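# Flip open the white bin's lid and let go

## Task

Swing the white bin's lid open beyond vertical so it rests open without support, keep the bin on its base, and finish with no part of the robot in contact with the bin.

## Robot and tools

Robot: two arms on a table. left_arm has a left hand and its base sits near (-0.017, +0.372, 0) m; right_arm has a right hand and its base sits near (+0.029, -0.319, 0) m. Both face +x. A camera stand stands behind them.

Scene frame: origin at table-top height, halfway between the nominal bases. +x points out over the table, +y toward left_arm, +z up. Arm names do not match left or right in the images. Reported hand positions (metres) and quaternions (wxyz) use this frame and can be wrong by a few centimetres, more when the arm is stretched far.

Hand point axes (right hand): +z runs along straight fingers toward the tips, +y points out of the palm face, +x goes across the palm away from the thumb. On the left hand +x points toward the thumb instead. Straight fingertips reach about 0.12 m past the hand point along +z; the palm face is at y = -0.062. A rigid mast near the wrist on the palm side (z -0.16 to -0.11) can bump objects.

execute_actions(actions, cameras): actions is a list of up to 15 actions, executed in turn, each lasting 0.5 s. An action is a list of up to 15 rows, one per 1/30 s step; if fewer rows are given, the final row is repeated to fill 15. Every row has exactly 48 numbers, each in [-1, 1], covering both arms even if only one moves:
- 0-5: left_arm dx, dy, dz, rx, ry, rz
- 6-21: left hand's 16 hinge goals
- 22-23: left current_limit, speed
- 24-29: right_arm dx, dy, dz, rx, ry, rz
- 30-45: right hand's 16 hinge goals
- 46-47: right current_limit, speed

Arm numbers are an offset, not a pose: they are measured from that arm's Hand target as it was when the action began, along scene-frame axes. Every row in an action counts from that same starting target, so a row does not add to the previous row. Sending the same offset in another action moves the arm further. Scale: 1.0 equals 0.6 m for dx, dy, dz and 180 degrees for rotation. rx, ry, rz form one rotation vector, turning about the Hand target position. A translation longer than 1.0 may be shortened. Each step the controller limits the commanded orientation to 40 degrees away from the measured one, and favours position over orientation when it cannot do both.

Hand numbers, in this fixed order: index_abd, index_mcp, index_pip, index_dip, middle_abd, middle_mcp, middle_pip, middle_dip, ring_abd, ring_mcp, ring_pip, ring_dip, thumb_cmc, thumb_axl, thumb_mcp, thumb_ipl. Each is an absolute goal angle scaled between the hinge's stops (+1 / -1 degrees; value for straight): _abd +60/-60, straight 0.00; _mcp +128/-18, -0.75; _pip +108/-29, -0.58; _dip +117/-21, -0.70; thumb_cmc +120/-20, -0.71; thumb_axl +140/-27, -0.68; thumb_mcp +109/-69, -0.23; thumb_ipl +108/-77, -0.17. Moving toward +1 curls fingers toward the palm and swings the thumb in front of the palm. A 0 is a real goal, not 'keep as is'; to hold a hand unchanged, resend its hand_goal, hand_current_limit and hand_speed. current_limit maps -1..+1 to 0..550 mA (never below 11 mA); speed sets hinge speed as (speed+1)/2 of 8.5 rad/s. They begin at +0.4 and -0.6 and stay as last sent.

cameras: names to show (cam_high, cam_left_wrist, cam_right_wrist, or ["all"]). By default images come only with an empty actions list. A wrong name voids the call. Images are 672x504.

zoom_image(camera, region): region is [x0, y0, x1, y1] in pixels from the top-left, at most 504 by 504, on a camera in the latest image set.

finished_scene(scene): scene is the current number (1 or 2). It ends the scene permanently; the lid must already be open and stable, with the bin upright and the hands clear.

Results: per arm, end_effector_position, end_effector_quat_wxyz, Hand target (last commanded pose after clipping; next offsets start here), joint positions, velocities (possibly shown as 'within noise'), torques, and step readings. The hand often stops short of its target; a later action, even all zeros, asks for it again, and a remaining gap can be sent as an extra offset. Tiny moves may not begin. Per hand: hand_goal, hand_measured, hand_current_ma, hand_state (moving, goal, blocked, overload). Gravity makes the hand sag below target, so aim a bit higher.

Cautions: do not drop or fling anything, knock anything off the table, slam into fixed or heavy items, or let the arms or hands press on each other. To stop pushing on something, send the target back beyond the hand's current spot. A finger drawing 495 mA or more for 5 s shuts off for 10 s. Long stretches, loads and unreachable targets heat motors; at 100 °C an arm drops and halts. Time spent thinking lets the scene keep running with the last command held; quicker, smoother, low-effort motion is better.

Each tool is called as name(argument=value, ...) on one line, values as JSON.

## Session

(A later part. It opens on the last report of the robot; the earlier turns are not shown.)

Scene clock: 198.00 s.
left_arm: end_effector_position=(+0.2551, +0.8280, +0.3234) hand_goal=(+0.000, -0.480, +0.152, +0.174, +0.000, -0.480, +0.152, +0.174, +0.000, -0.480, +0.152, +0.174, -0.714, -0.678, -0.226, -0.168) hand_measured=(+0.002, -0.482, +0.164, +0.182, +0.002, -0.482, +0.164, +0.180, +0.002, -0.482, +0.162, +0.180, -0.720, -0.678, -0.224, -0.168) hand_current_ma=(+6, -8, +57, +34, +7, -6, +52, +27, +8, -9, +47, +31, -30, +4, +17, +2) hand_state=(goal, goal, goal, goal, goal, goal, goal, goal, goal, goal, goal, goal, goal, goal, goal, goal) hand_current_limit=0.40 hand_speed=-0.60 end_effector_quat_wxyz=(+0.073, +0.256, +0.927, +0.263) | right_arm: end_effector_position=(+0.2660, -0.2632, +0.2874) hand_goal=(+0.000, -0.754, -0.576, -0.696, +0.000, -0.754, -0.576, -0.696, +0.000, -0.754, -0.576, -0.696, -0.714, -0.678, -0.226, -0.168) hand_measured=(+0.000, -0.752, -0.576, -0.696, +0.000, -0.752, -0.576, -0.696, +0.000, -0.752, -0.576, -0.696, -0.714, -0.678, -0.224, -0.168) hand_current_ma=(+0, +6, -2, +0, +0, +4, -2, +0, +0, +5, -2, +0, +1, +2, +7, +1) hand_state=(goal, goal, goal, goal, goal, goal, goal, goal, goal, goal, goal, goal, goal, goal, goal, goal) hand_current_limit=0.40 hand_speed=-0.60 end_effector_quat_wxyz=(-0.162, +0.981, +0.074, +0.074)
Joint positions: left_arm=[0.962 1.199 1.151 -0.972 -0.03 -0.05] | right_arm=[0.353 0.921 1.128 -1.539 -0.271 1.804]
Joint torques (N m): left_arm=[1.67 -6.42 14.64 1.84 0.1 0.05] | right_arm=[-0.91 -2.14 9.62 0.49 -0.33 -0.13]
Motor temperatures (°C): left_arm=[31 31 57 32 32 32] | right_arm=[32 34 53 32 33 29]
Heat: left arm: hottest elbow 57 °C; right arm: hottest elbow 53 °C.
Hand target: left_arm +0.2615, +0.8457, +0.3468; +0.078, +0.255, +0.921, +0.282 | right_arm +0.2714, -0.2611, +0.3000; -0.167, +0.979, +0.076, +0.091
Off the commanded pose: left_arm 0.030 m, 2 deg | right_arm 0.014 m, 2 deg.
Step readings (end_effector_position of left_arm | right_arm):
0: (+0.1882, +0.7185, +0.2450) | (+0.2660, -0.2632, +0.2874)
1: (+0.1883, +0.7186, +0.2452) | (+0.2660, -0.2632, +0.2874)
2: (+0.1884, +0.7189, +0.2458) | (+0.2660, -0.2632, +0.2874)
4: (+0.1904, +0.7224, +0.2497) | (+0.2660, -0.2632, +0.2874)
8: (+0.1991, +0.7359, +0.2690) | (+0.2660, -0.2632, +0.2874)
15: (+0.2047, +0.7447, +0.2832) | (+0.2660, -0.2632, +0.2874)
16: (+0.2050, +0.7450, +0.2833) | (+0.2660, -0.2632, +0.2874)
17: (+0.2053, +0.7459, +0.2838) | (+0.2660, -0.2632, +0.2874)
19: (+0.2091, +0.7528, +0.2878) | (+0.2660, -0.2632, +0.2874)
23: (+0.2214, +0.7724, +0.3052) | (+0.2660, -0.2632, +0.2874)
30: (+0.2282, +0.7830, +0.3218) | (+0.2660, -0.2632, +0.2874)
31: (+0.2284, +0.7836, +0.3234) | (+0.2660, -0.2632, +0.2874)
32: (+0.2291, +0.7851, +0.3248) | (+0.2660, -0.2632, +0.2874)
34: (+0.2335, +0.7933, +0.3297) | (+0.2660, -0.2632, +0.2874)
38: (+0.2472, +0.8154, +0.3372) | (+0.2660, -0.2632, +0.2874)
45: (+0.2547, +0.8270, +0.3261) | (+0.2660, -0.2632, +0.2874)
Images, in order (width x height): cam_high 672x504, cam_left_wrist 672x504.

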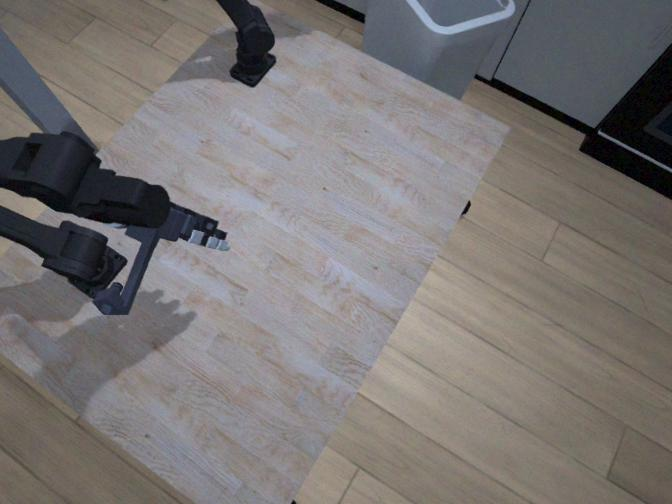

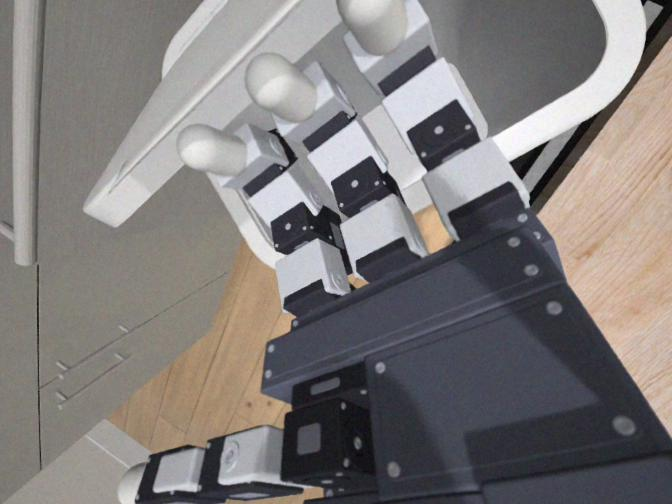

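execute_actions(actions=[[[-0.012,-0.02,0.07,0,0,0,0,-0.479,0.153,0.174,0,-0.479,0.153,0.174,0,-0.479,0.153,0.174,-0.714,-0.678,-0.226,-0.168,0.4,-0.6,0,0,0,0,0,0,0,-0.754,-0.576,-0.696,0,-0.754,-0.576,-0.696,0,-0.754,-0.576,-0.696,-0.714,-0.678,-0.226,-0.168,0.4,-0.6]]], cameras=["cam_high","cam_left_wrist"])

zoom_image(camera="cam_high", region=[320, 0, 540, 110])

Scene clock: 227.30 s.
left_arm: end_effector_position=(+0.2520, +0.8234, +0.3633) hand_goal=(+0.000, -0.480, +0.152, +0.174, +0.000, -0.480, +0.152, +0.174, +0.000, -0.480, +0.152, +0.174, -0.714, -0.678, -0.226, -0.168) hand_measured=(+0.002, -0.484, +0.156, +0.180, +0.002, -0.484, +0.156, +0.178, +0.002, -0.484, +0.154, +0.178, -0.720, -0.678, -0.224, -0.168) hand_current_ma=(+6, -21, +20, +26, +7, -19, +15, +19, +8, -20, +11, +21, -30, +4, +17, +2) hand_state=(goal, goal, goal, goal, goal, goal, goal, goal, goal, goal, goal, goal, goal, goal, goal, goal) hand_current_limit=0.40 hand_speed=-0.60 end_effector_quat_wxyz=(+0.074, +0.256, +0.926, +0.267) | right_arm: end_effector_position=(+0.2660, -0.2632, +0.2874) hand_goal=(+0.000, -0.754, -0.576, -0.696, +0.000, -0.754, -0.576, -0.696, +0.000, -0.754, -0.576, -0.696, -0.714, -0.678, -0.226, -0.168) hand_measured=(+0.000, -0.752, -0.576, -0.696, +0.000, -0.752, -0.576, -0.696, +0.000, -0.752, -0.576, -0.696, -0.714, -0.678, -0.224, -0.168) hand_current_ma=(+0, +6, -2, +0, +0, +4, -2, +0, +0, +5, -2, +0, +1, +2, +7, +1) hand_state=(goal, goal, goal, goal, goal, goal, goal, goal, goal, goal, goal, goal, goal, goal, goal, goal) hand_current_limit=0.40 hand_speed=-0.60 end_effector_quat_wxyz=(-0.162, +0.981, +0.074, +0.074)
Joint positions: left_arm=[0.962 1.181 1.237 -1.067 -0.03 -0.049] | right_arm=[0.353 0.921 1.128 -1.539 -0.271 1.804]
Joint torques (N m): left_arm=[1.26 -7.47 14.61 0.81 0.04 0.04] | right_arm=[-0.5 -2.49 9.84 0.4 -0.34 -0.12]
Motor temperatures (°C): left_arm=[31 32 62 32 32 32] | right_arm=[32 34 53 32 33 29]
Heat: left arm: hottest elbow 62 °C; right arm: hottest elbow 53 °C.
Hand target: left_arm +0.2543, +0.8338, +0.3887; +0.078, +0.255, +0.921, +0.282 | right_arm +0.2714, -0.2611, +0.3000; -0.167, +0.979, +0.076, +0.091
Off the commanded pose: left_arm 0.028 m, 2 deg | right_arm 0.014 m, 2 deg.
Step readings (end_effector_position of left_arm | right_arm):
0: (+0.2551, +0.8280, +0.3234) | (+0.2660, -0.2632, +0.2874)
1: (+0.2550, +0.8279, +0.3233) | (+0.2660, -0.2632, +0.2874)
2: (+0.2548, +0.8276, +0.3237) | (+0.2660, -0.2632, +0.2874)
4: (+0.2534, +0.8255, +0.3250) | (+0.2660, -0.2632, +0.2874)
8: (+0.2519, +0.8233, +0.3349) | (+0.2660, -0.2632, +0.2874)
15: (+0.2518, +0.8232, +0.3620) | (+0.2660, -0.2632, +0.2874)
Images, in order (width x height): cam_high 672x504, cam_left_wrist 672x504.

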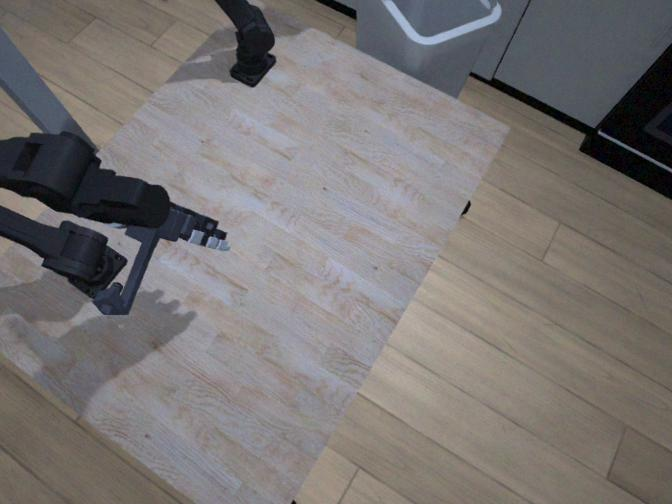

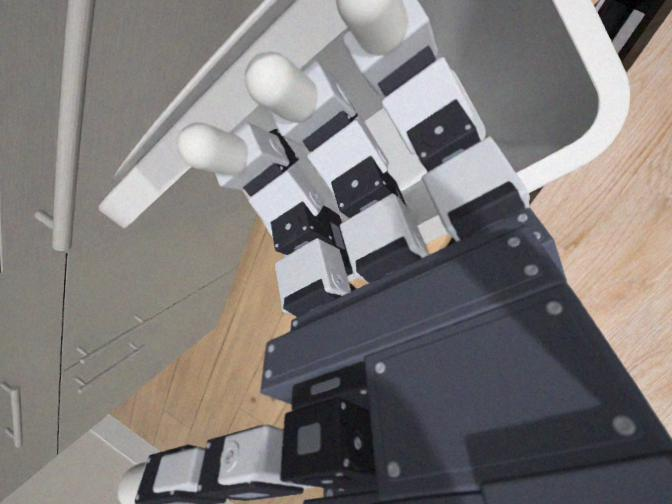

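Scaled by 2.291.

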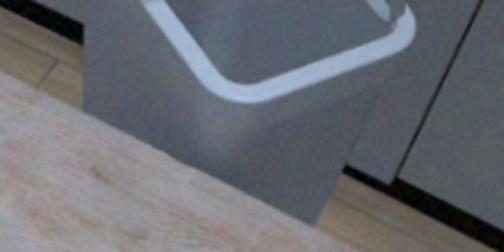

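execute_actions(actions=[[[0.026,0.043,0.02,0,0,0,0,-0.479,0.153,0.174,0,-0.479,0.153,0.174,0,-0.479,0.153,0.174,-0.714,-0.678,-0.226,-0.168,0.4,-0.6,0,0,0,0,0,0,0,-0.754,-0.576,-0.696,0,-0.754,-0.576,-0.696,0,-0.754,-0.576,-0.696,-0.714,-0.678,-0.226,-0.168,0.4,-0.6]],[[0.034,0.057,0.0,0,0,0,0,-0.479,0.153,0.174,0,-0.479,0.153,0.174,0,-0.479,0.153,0.174,-0.714,-0.678,-0.226,-0.168,0.4,-0.6,0,0,0,0,0,0,0,-0.754,-0.576,-0.696,0,-0.754,-0.576,-0.696,0,-0.754,-0.576,-0.696,-0.714,-0.678,-0.226,-0.168,0.4,-0.6]]], cameras=["cam_high","cam_left_wrist"])

zoom_image(camera="cam_high", region=[320, 0, 540, 110])

Scene clock: 239.43 s.
left_arm: end_effector_position=(+0.2863, +0.8780, +0.3759) hand_goal=(+0.000, -0.480, +0.152, +0.174, +0.000, -0.480, +0.152, +0.174, +0.000, -0.480, +0.152, +0.174, -0.714, -0.678, -0.226, -0.168) hand_measured=(+0.002, -0.482, +0.154, +0.180, +0.002, -0.484, +0.154, +0.178, +0.002, -0.484, +0.154, +0.178, -0.720, -0.678, -0.224, -0.168) hand_current_ma=(+6, -14, +13, +23, +7, -19, +10, +19, +8, -21, +6, +19, -30, +4, +17, +2) hand_state=(goal, goal, goal, goal, goal, goal, goal, goal, goal, goal, goal, goal, goal, goal, goal, goal) hand_current_limit=0.40 hand_speed=-0.60 end_effector_quat_wxyz=(+0.073, +0.257, +0.927, +0.264) | right_arm: end_effector_position=(+0.2660, -0.2632, +0.2874) hand_goal=(+0.000, -0.754, -0.576, -0.696, +0.000, -0.754, -0.576, -0.696, +0.000, -0.754, -0.576, -0.696, -0.714, -0.678, -0.226, -0.168) hand_measured=(+0.000, -0.752, -0.576, -0.696, +0.000, -0.752, -0.576, -0.696, +0.000, -0.752, -0.576, -0.696, -0.714, -0.678, -0.224, -0.168) hand_current_ma=(+0, +6, -2, +0, +0, +4, -2, +0, +0, +5, -2, +0, +1, +2, +7, +1) hand_state=(goal, goal, goal, goal, goal, goal, goal, goal, goal, goal, goal, goal, goal, goal, goal, goal) hand_current_limit=0.40 hand_speed=-0.60 end_effector_quat_wxyz=(-0.162, +0.981, +0.074, +0.074)
Joint positions: left_arm=[0.968 1.353 1.423 -1.085 -0.027 -0.043] | right_arm=[0.353 0.921 1.128 -1.539 -0.271 1.804]
Joint torques (N m): left_arm=[1.38 -9.29 15.21 1.22 0.08 0.08] | right_arm=[-0.21 -1.96 9.85 0.17 -0.34 -0.11]
Motor temperatures (°C): left_arm=[31 32 60 32 32 32] | right_arm=[32 34 53 32 33 29]
Heat: left arm: hottest elbow 60 °C; right arm: hottest elbow 53 °C.
Hand target: left_arm +0.2902, +0.8937, +0.4008; +0.078, +0.255, +0.921, +0.282 | right_arm +0.2714, -0.2611, +0.3000; -0.167, +0.979, +0.076, +0.091
Off the commanded pose: left_arm 0.030 m, 2 deg | right_arm 0.014 m, 2 deg.
Step readings (end_effector_position of left_arm | right_arm):
0: (+0.2520, +0.8234, +0.3633) | (+0.2660, -0.2632, +0.2874)
1: (+0.2520, +0.8234, +0.3635) | (+0.2660, -0.2632, +0.2874)
2: (+0.2522, +0.8235, +0.3640) | (+0.2660, -0.2632, +0.2874)
4: (+0.2543, +0.8266, +0.3667) | (+0.2660, -0.2632, +0.2874)
8: (+0.2620, +0.8395, +0.3740) | (+0.2660, -0.2632, +0.2874)
15: (+0.2656, +0.8453, +0.3774) | (+0.2660, -0.2632, +0.2874)
16: (+0.2656, +0.8454, +0.3775) | (+0.2660, -0.2632, +0.2874)
17: (+0.2661, +0.8464, +0.3778) | (+0.2660, -0.2632, +0.2874)
19: (+0.2704, +0.8531, +0.3805) | (+0.2660, -0.2632, +0.2874)
23: (+0.2808, +0.8704, +0.3851) | (+0.2660, -0.2632, +0.2874)
30: (+0.2863, +0.8780, +0.3759) | (+0.2660, -0.2632, +0.2874)
Images, in order (width x height): cam_high 672x504, cam_left_wrist 672x504.

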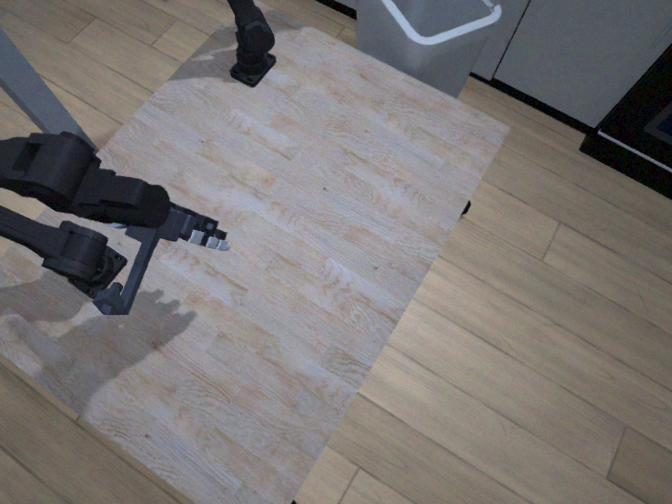

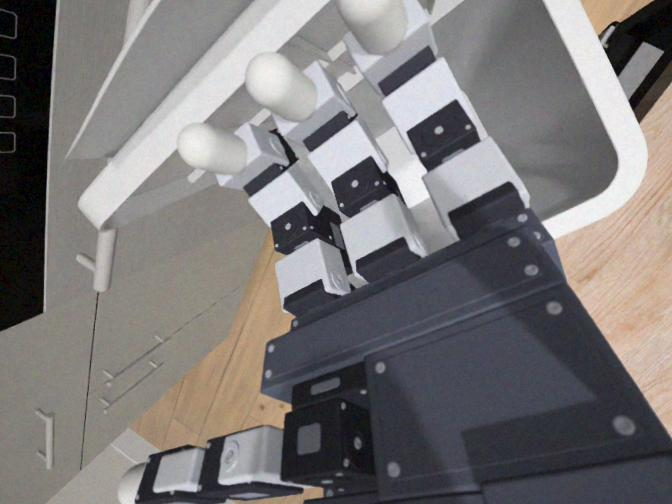

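Scaled by 2.291.

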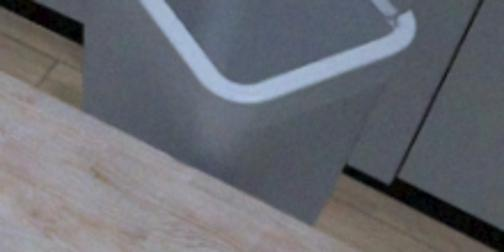

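execute_actions(actions=[[[0.036,0.06,-0.015,0,0,0,0,-0.479,0.153,0.174,0,-0.479,0.153,0.174,0,-0.479,0.153,0.174,-0.714,-0.678,-0.226,-0.168,0.4,-0.6,0,0,0,0,0,0,0,-0.754,-0.576,-0.696,0,-0.754,-0.576,-0.696,0,-0.754,-0.576,-0.696,-0.714,-0.678,-0.226,-0.168,0.4,-0.6]],[[0.036,0.06,-0.015,0,0,0,0,-0.479,0.153,0.174,0,-0.479,0.153,0.174,0,-0.479,0.153,0.174,-0.714,-0.678,-0.226,-0.168,0.4,-0.6,0,0,0,0,0,0,0,-0.754,-0.576,-0.696,0,-0.754,-0.576,-0.696,0,-0.754,-0.576,-0.696,-0.714,-0.678,-0.226,-0.168,0.4,-0.6]]], cameras=["cam_high","cam_left_wrist"])

zoom_image(camera="cam_high", region=[320, 0, 540, 110])

Scene clock: 251.87 s.
left_arm: end_effector_position=(+0.3305, +0.9481, +0.3549) hand_goal=(+0.000, -0.480, +0.152, +0.174, +0.000, -0.480, +0.152, +0.174, +0.000, -0.480, +0.152, +0.174, -0.714, -0.678, -0.226, -0.168) hand_measured=(+0.002, -0.486, +0.152, +0.176, +0.002, -0.492, +0.152, +0.176, +0.002, -0.486, +0.152, +0.176, -0.720, -0.678, -0.224, -0.168) hand_current_ma=(+6, -34, +1, +13, +4, -56, +1, +10, +8, -34, +1, +13, -30, +4, +17, +2) hand_state=(goal, goal, goal, goal, goal, goal, goal, goal, goal, goal, goal, goal, goal, goal, goal, goal) hand_current_limit=0.40 hand_speed=-0.60 end_effector_quat_wxyz=(+0.072, +0.259, +0.928, +0.258) | right_arm: end_effector_position=(+0.2660, -0.2632, +0.2874) hand_goal=(+0.000, -0.754, -0.576, -0.696, +0.000, -0.754, -0.576, -0.696, +0.000, -0.754, -0.576, -0.696, -0.714, -0.678, -0.226, -0.168) hand_measured=(+0.000, -0.752, -0.576, -0.696, +0.000, -0.752, -0.576, -0.696, +0.000, -0.752, -0.576, -0.696, -0.714, -0.678, -0.224, -0.168) hand_current_ma=(+0, +6, -2, +0, +0, +4, -2, +0, +0, +5, -2, +0, +1, +2, +7, +1) hand_state=(goal, goal, goal, goal, goal, goal, goal, goal, goal, goal, goal, goal, goal, goal, goal, goal) hand_current_limit=0.40 hand_speed=-0.60 end_effector_quat_wxyz=(-0.162, +0.981, +0.074, +0.074)
Joint positions: left_arm=[0.973 1.574 1.611 -1.067 -0.022 -0.037] | right_arm=[0.353 0.921 1.128 -1.539 -0.271 1.804]
Joint torques (N m): left_arm=[1.67 -12.69 14.91 1.68 0.03 0.02] | right_arm=[-0.15 -2.43 9.65 0.29 -0.33 -0.08]
Motor temperatures (°C): left_arm=[31 32 59 32 32 32] | right_arm=[32 34 53 32 33 29]
Heat: left arm: hottest elbow 59 °C; right arm: hottest elbow 53 °C.
Hand target: left_arm +0.3336, +0.9657, +0.3826; +0.078, +0.255, +0.921, +0.282 | right_arm +0.2714, -0.2611, +0.3000; -0.167, +0.979, +0.076, +0.091
Off the commanded pose: left_arm 0.033 m, 3 deg | right_arm 0.014 m, 2 deg.
Step readings (end_effector_position of left_arm | right_arm):
0: (+0.2863, +0.8780, +0.3759) | (+0.2660, -0.2632, +0.2874)
1: (+0.2864, +0.8782, +0.3762) | (+0.2660, -0.2632, +0.2874)
2: (+0.2872, +0.8792, +0.3766) | (+0.2660, -0.2632, +0.2874)
4: (+0.2911, +0.8859, +0.3784) | (+0.2660, -0.2632, +0.2874)
8: (+0.3023, +0.9035, +0.3772) | (+0.2660, -0.2632, +0.2874)
15: (+0.3087, +0.9130, +0.3567) | (+0.2660, -0.2632, +0.2874)
16: (+0.3089, +0.9133, +0.3562) | (+0.2660, -0.2632, +0.2874)
17: (+0.3096, +0.9144, +0.3565) | (+0.2660, -0.2632, +0.2874)
19: (+0.3131, +0.9209, +0.3602) | (+0.2660, -0.2632, +0.2874)
23: (+0.3238, +0.9378, +0.3639) | (+0.2660, -0.2632, +0.2874)
30: (+0.3296, +0.9467, +0.3503) | (+0.2660, -0.2632, +0.2874)
Images, in order (width x height): cam_high 672x504, cam_left_wrist 672x504.

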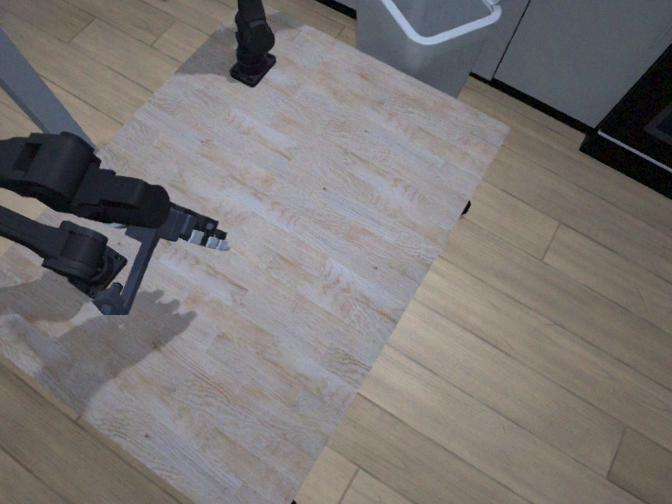

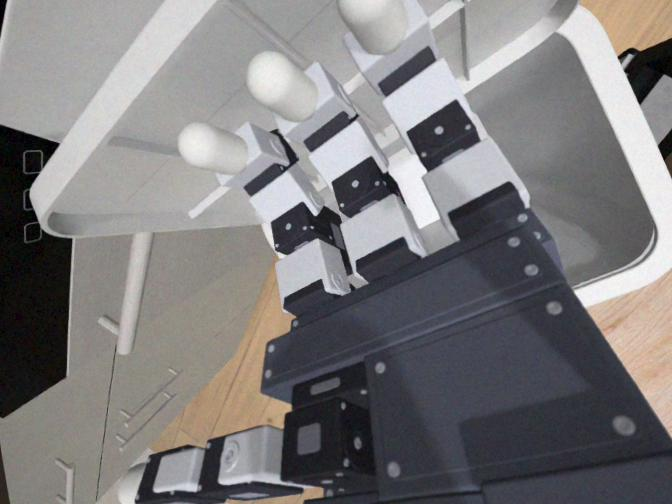

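Scaled by 2.291.

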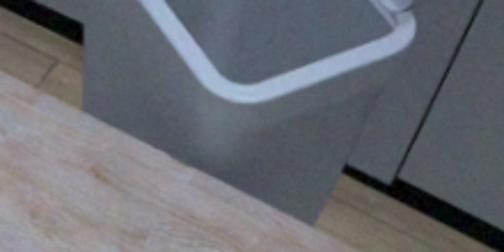

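execute_actions(actions=[[[0.03,0.05,-0.03,0,0,0,0,-0.479,0.153,0.174,0,-0.479,0.153,0.174,0,-0.479,0.153,0.174,-0.714,-0.678,-0.226,-0.168,0.4,-0.6,0,0,0,0,0,0,0,-0.754,-0.576,-0.696,0,-0.754,-0.576,-0.696,0,-0.754,-0.576,-0.696,-0.714,-0.678,-0.226,-0.168,0.4,-0.6]]], cameras=["cam_high","cam_left_wrist"])

Scene clock: 257.90 s.
left_arm: end_effector_position=(+0.3452, +0.9724, +0.3467) hand_goal=(+0.000, -0.480, +0.152, +0.174, +0.000, -0.480, +0.152, +0.174, +0.000, -0.480, +0.152, +0.174, -0.714, -0.678, -0.226, -0.168) hand_measured=(+0.002, -0.488, +0.152, +0.176, +0.000, -0.494, +0.154, +0.176, +0.002, -0.488, +0.152, +0.176, -0.720, -0.678, -0.224, -0.168) hand_current_ma=(+6, -35, +1, +13, +2, -66, +6, +10, +8, -35, +1, +12, -29, +4, +17, +2) hand_state=(goal, goal, goal, goal, goal, goal, goal, goal, goal, goal, goal, goal, goal, goal, goal, goal) hand_current_limit=0.40 hand_speed=-0.60 end_effector_quat_wxyz=(+0.073, +0.258, +0.928, +0.260) | right_arm: end_effector_position=(+0.2660, -0.2632, +0.2874) hand_goal=(+0.000, -0.754, -0.576, -0.696, +0.000, -0.754, -0.576, -0.696, +0.000, -0.754, -0.576, -0.696, -0.714, -0.678, -0.226, -0.168) hand_measured=(+0.000, -0.752, -0.576, -0.696, +0.000, -0.752, -0.576, -0.696, +0.000, -0.752, -0.576, -0.696, -0.714, -0.678, -0.224, -0.168) hand_current_ma=(+0, +6, -2, +0, +0, +4, -2, +0, +0, +5, -2, +0, +1, +2, +7, +1) hand_state=(goal, goal, goal, goal, goal, goal, goal, goal, goal, goal, goal, goal, goal, goal, goal, goal) hand_current_limit=0.40 hand_speed=-0.60 end_effector_quat_wxyz=(-0.162, +0.981, +0.074, +0.074)
Joint positions: left_arm=[0.975 1.647 1.676 -1.055 -0.021 -0.035] | right_arm=[0.353 0.921 1.128 -1.539 -0.271 1.804]
Joint torques (N m): left_arm=[1.26 -12.1 15.16 2.13 0.04 -0.01] | right_arm=[-0.03 -2.02 9.74 0.35 -0.32 -0.07]
Motor temperatures (°C): left_arm=[31 32 61 32 32 32] | right_arm=[32 34 53 32 33 29]
Heat: left arm: hottest elbow 61 °C; right arm: hottest elbow 53 °C.
Hand target: left_arm +0.3515, +0.9957, +0.3646; +0.078, +0.255, +0.921, +0.282 | right_arm +0.2714, -0.2611, +0.3000; -0.167, +0.979, +0.076, +0.091
Off the commanded pose: left_arm 0.030 m, 3 deg | right_arm 0.014 m, 2 deg.
Step readings (end_effector_position of left_arm | right_arm):
0: (+0.3305, +0.9481, +0.3549) | (+0.2660, -0.2632, +0.2874)
1: (+0.3306, +0.9481, +0.3551) | (+0.2660, -0.2632, +0.2874)
2: (+0.3310, +0.9488, +0.3552) | (+0.2660, -0.2632, +0.2874)
4: (+0.3338, +0.9538, +0.3566) | (+0.2660, -0.2632, +0.2874)
8: (+0.3408, +0.9659, +0.3554) | (+0.2660, -0.2632, +0.2874)
15: (+0.3451, +0.9721, +0.3463) | (+0.2660, -0.2632, +0.2874)
Images, in order (width x height): cam_high 672x504, cam_left_wrist 672x504.

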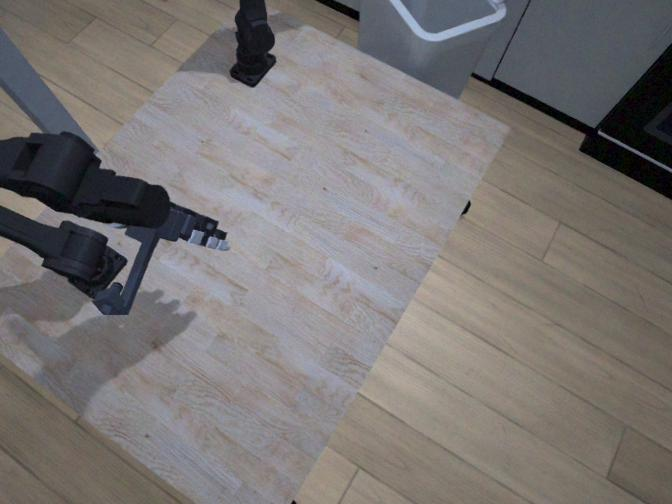

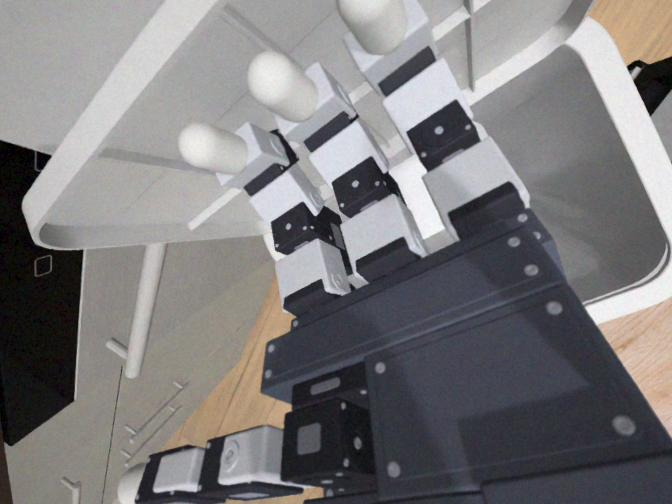

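execute_actions(actions=[[[-0.03,-0.05,0,0,0,0,0,-0.479,0.153,0.174,0,-0.479,0.153,0.174,0,-0.479,0.153,0.174,-0.714,-0.678,-0.226,-0.168,0.4,-0.6,0,0,0,0,0,0,0,-0.754,-0.576,-0.696,0,-0.754,-0.576,-0.696,0,-0.754,-0.576,-0.696,-0.714,-0.678,-0.226,-0.168,0.4,-0.6]],[[-0.05,-0.08,0,0,0,0,0,-0.479,0.153,0.174,0,-0.479,0.153,0.174,0,-0.479,0.153,0.174,-0.714,-0.678,-0.226,-0.168,0.4,-0.6,0,0,0,0,0,0,0,-0.754,-0.576,-0.696,0,-0.754,-0.576,-0.696,0,-0.754,-0.576,-0.696,-0.714,-0.678,-0.226,-0.168,0.4,-0.6]]], cameras=["cam_high","cam_left_wrist"])

zoom_image(camera="cam_high", region=[320, 0, 540, 110])

Scene clock: 271.40 s.
left_arm: end_effector_position=(+0.3076, +0.9154, +0.3662) hand_goal=(+0.000, -0.480, +0.152, +0.174, +0.000, -0.480, +0.152, +0.174, +0.000, -0.480, +0.152, +0.174, -0.714, -0.678, -0.226, -0.168) hand_measured=(+0.002, -0.488, +0.152, +0.176, +0.000, -0.498, +0.146, +0.176, +0.002, -0.488, +0.152, +0.176, -0.720, -0.678, -0.224, -0.168) hand_current_ma=(+6, -37, +1, +13, +3, -91, -27, +10, +8, -36, +0, +12, -29, +4, +17, +2) hand_state=(goal, goal, goal, goal, goal, goal, goal, goal, goal, goal, goal, goal, goal, goal, goal, goal) hand_current_limit=0.40 hand_speed=-0.60 end_effector_quat_wxyz=(+0.079, +0.257, +0.922, +0.278) | right_arm: end_effector_position=(+0.2660, -0.2632, +0.2874) hand_goal=(+0.000, -0.754, -0.576, -0.696, +0.000, -0.754, -0.576, -0.696, +0.000, -0.754, -0.576, -0.696, -0.714, -0.678, -0.226, -0.168) hand_measured=(+0.000, -0.752, -0.576, -0.696, +0.000, -0.752, -0.576, -0.696, +0.000, -0.752, -0.576, -0.696, -0.714, -0.678, -0.224, -0.168) hand_current_ma=(+0, +6, -2, +0, +0, +4, -2, +0, +0, +5, -2, +0, +1, +2, +7, +1) hand_state=(goal, goal, goal, goal, goal, goal, goal, goal, goal, goal, goal, goal, goal, goal, goal, goal) hand_current_limit=0.40 hand_speed=-0.60 end_effector_quat_wxyz=(-0.162, +0.981, +0.074, +0.074)
Joint positions: left_arm=[0.975 1.45 1.479 -1.015 -0.02 -0.035] | right_arm=[0.353 0.921 1.128 -1.539 -0.271 1.804]
Joint torques (N m): left_arm=[1.32 -12.4 8.9 2.15 -0.04 0.01] | right_arm=[-0.73 -2.9 9.92 0.27 -0.35 -0.11]
Motor temperatures (°C): left_arm=[31 34 60 32 32 32] | right_arm=[32 34 53 32 33 29]
Heat: left arm: hottest elbow 60 °C; right arm: hottest elbow 53 °C.
Hand target: left_arm +0.3035, +0.9177, +0.3647; +0.078, +0.255, +0.921, +0.282 | right_arm +0.2714, -0.2611, +0.3000; -0.167, +0.979, +0.076, +0.091
Off the commanded pose: left_arm 0.005 m, 1 deg | right_arm 0.014 m, 2 deg.
Step readings (end_effector_position of left_arm | right_arm):
0: (+0.3452, +0.9724, +0.3467) | (+0.2660, -0.2632, +0.2874)
1: (+0.3452, +0.9724, +0.3467) | (+0.2660, -0.2632, +0.2874)
2: (+0.3452, +0.9724, +0.3467) | (+0.2660, -0.2632, +0.2874)
4: (+0.3450, +0.9720, +0.3475) | (+0.2660, -0.2632, +0.2874)
8: (+0.3414, +0.9666, +0.3495) | (+0.2660, -0.2632, +0.2874)
15: (+0.3375, +0.9605, +0.3570) | (+0.2660, -0.2632, +0.2874)
16: (+0.3373, +0.9602, +0.3572) | (+0.2660, -0.2632, +0.2874)
17: (+0.3361, +0.9585, +0.3559) | (+0.2660, -0.2632, +0.2874)
19: (+0.3301, +0.9494, +0.3503) | (+0.2660, -0.2632, +0.2874)
23: (+0.3148, +0.9262, +0.3454) | (+0.2660, -0.2632, +0.2874)
30: (+0.3083, +0.9164, +0.3689) | (+0.2660, -0.2632, +0.2874)
Images, in order (width x height): cam_high 672x504, cam_left_wrist 672x504.

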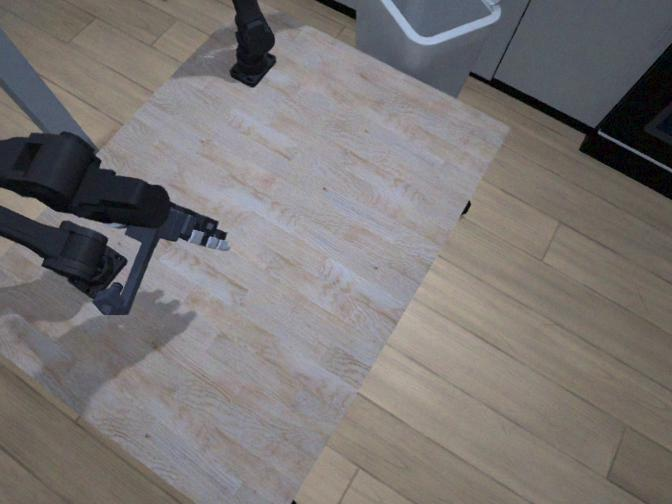

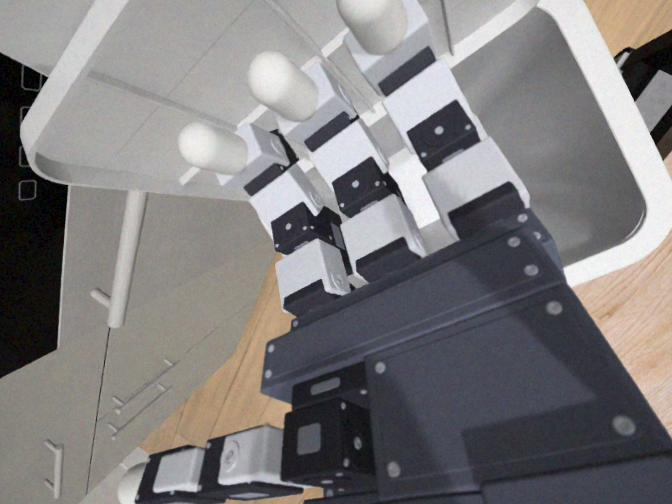

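Scaled by 2.291.

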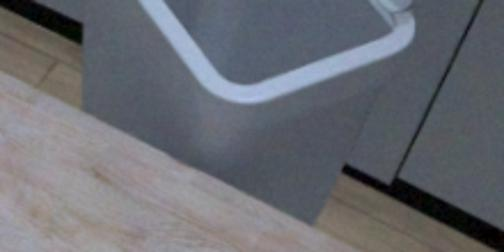

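execute_actions(actions=[[[-0.06,-0.1,0.02,0,0,0,0,-0.479,0.153,0.174,0,-0.479,0.153,0.174,0,-0.479,0.153,0.174,-0.714,-0.678,-0.226,-0.168,0.4,-0.6,0,0,0,0,0,0,0,-0.754,-0.576,-0.696,0,-0.754,-0.576,-0.696,0,-0.754,-0.576,-0.696,-0.714,-0.678,-0.226,-0.168,0.4,-0.6]],[[-0.07,-0.17,0.02,0.03,-0.03,0,0,-0.479,0.153,0.174,0,-0.479,0.153,0.174,0,-0.479,0.153,0.174,-0.714,-0.678,-0.226,-0.168,0.4,-0.6,0,0,0,0,0,0,0,-0.754,-0.576,-0.696,0,-0.754,-0.576,-0.696,0,-0.754,-0.576,-0.696,-0.714,-0.678,-0.226,-0.168,0.4,-0.6]],[[-0.04,-0.14,0.02,0.04,-0.03,0,0,-0.6,-0.3,-0.3,0,-0.6,-0.3,-0.3,0,-0.6,-0.3,-0.3,-0.714,-0.678,-0.226,-0.168,0.4,-0.6,0,0,0,0,0,0,0,-0.754,-0.576,-0.696,0,-0.754,-0.576,-0.696,0,-0.754,-0.576,-0.696,-0.714,-0.678,-0.226,-0.168,0.4,-0.6]]], cameras=["cam_high","cam_left_wrist"])

Scene clock: 286.80 s.
left_arm: end_effector_position=(+0.1970, +0.6719, +0.4064) hand_goal=(+0.000, -0.600, -0.300, -0.300, +0.000, -0.600, -0.300, -0.300, +0.000, -0.600, -0.300, -0.300, -0.714, -0.678, -0.226, -0.168) hand_measured=(+0.002, -0.610, -0.300, -0.298, +0.000, -0.610, -0.300, -0.298, +0.002, -0.610, -0.300, -0.298, -0.720, -0.678, -0.224, -0.168) hand_current_ma=(+6, -46, +1, +12, +3, -45, +1, +9, +8, -46, +1, +11, -25, +4, +17, +2) hand_state=(goal, goal, goal, goal, goal, goal, goal, goal, goal, goal, goal, goal, goal, goal, goal, goal) hand_current_limit=0.40 hand_speed=-0.60 end_effector_quat_wxyz=(+0.133, +0.236, +0.873, +0.405) | right_arm: end_effector_position=(+0.2660, -0.2632, +0.2874) hand_goal=(+0.000, -0.754, -0.576, -0.696, +0.000, -0.754, -0.576, -0.696, +0.000, -0.754, -0.576, -0.696, -0.714, -0.678, -0.226, -0.168) hand_measured=(+0.000, -0.752, -0.576, -0.696, +0.000, -0.752, -0.576, -0.696, +0.000, -0.752, -0.576, -0.696, -0.714, -0.678, -0.224, -0.168) hand_current_ma=(+0, +6, -2, +0, +0, +4, -2, +0, +0, +5, -2, +0, +1, +2, +7, +1) hand_state=(goal, goal, goal, goal, goal, goal, goal, goal, goal, goal, goal, goal, goal, goal, goal, goal) hand_current_limit=0.40 hand_speed=-0.60 end_effector_quat_wxyz=(-0.162, +0.981, +0.074, +0.074)
Joint positions: left_arm=[0.755 0.637 0.874 -0.94 -0.172 -0.197] | right_arm=[0.353 0.921 1.128 -1.539 -0.271 1.804]
Joint torques (N m): left_arm=[-0.62 -0.09 9.02 2.61 -0.29 -0.11] | right_arm=[0.09 -2.49 9.69 0.32 -0.37 -0.1]
Motor temperatures (°C): left_arm=[31 35 57 32 32 32] | right_arm=[32 34 54 32 33 29]
Heat: left arm: hottest elbow 57 °C; right arm: hottest elbow 54 °C.
Hand target: left_arm +0.2016, +0.6717, +0.4008; +0.136, +0.236, +0.873, +0.404 | right_arm +0.2714, -0.2611, +0.3000; -0.167, +0.979, +0.076, +0.091
Off the commanded pose: left_arm 0.007 m, 0 deg | right_arm 0.014 m, 2 deg.
Step readings (end_effector_position of left_arm | right_arm):
0: (+0.3076, +0.9154, +0.3662) | (+0.2660, -0.2632, +0.2874)
1: (+0.3075, +0.9151, +0.3655) | (+0.2660, -0.2632, +0.2874)
2: (+0.3064, +0.9135, +0.3644) | (+0.2660, -0.2632, +0.2874)
4: (+0.2989, +0.9021, +0.3567) | (+0.2660, -0.2632, +0.2874)
8: (+0.2817, +0.8761, +0.3572) | (+0.2660, -0.2632, +0.2874)
15: (+0.2710, +0.8600, +0.3921) | (+0.2660, -0.2632, +0.2874)
16: (+0.2703, +0.8589, +0.3924) | (+0.2660, -0.2632, +0.2874)
17: (+0.2684, +0.8561, +0.3899) | (+0.2660, -0.2632, +0.2874)
19: (+0.2578, +0.8370, +0.3745) | (+0.2660, -0.2632, +0.2874)
23: (+0.2332, +0.7890, +0.3607) | (+0.2660, -0.2632, +0.2874)
30: (+0.2206, +0.7565, +0.4038) | (+0.2660, -0.2632, +0.2874)
31: (+0.2200, +0.7555, +0.4048) | (+0.2660, -0.2632, +0.2874)
32: (+0.2198, +0.7534, +0.4045) | (+0.2660, -0.2632, +0.2874)
34: (+0.2154, +0.7395, +0.3948) | (+0.2660, -0.2632, +0.2874)
38: (+0.2060, +0.6975, +0.3835) | (+0.2660, -0.2632, +0.2874)
45: (+0.1965, +0.6725, +0.4107) | (+0.2660, -0.2632, +0.2874)
Images, in order (width x height): cam_high 672x504, cam_left_wrist 672x504.

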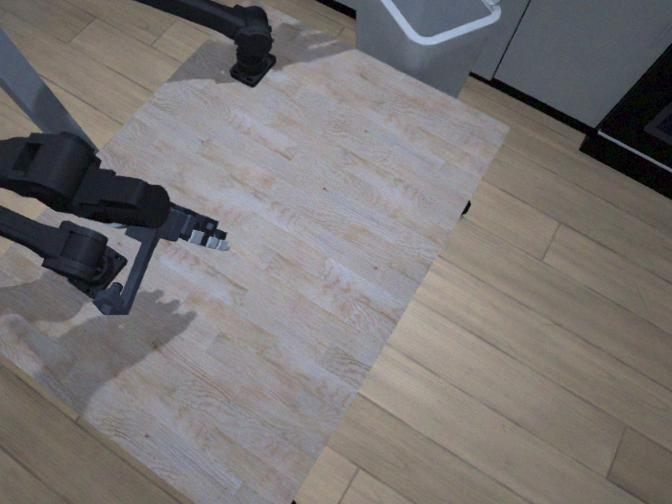

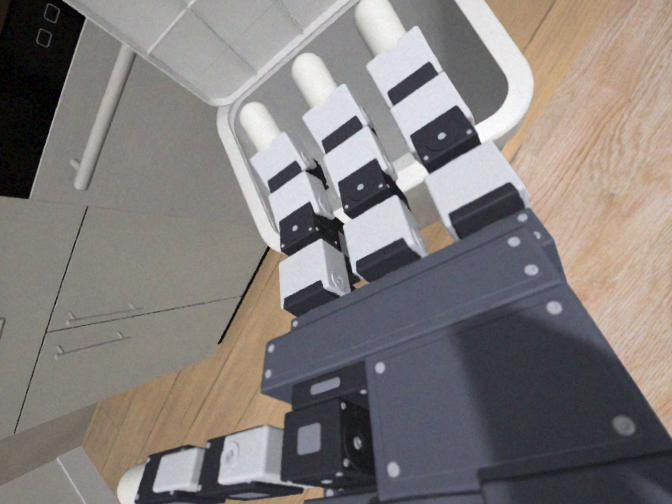

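zoom_image(camera="cam_left_wrist", region=[40, 0, 360, 160])

Scaled by 1.575.

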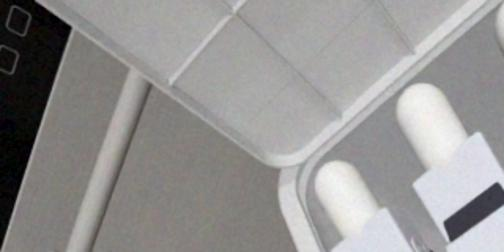

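finished_scene(scene=2)

The scene is finished: the task was done.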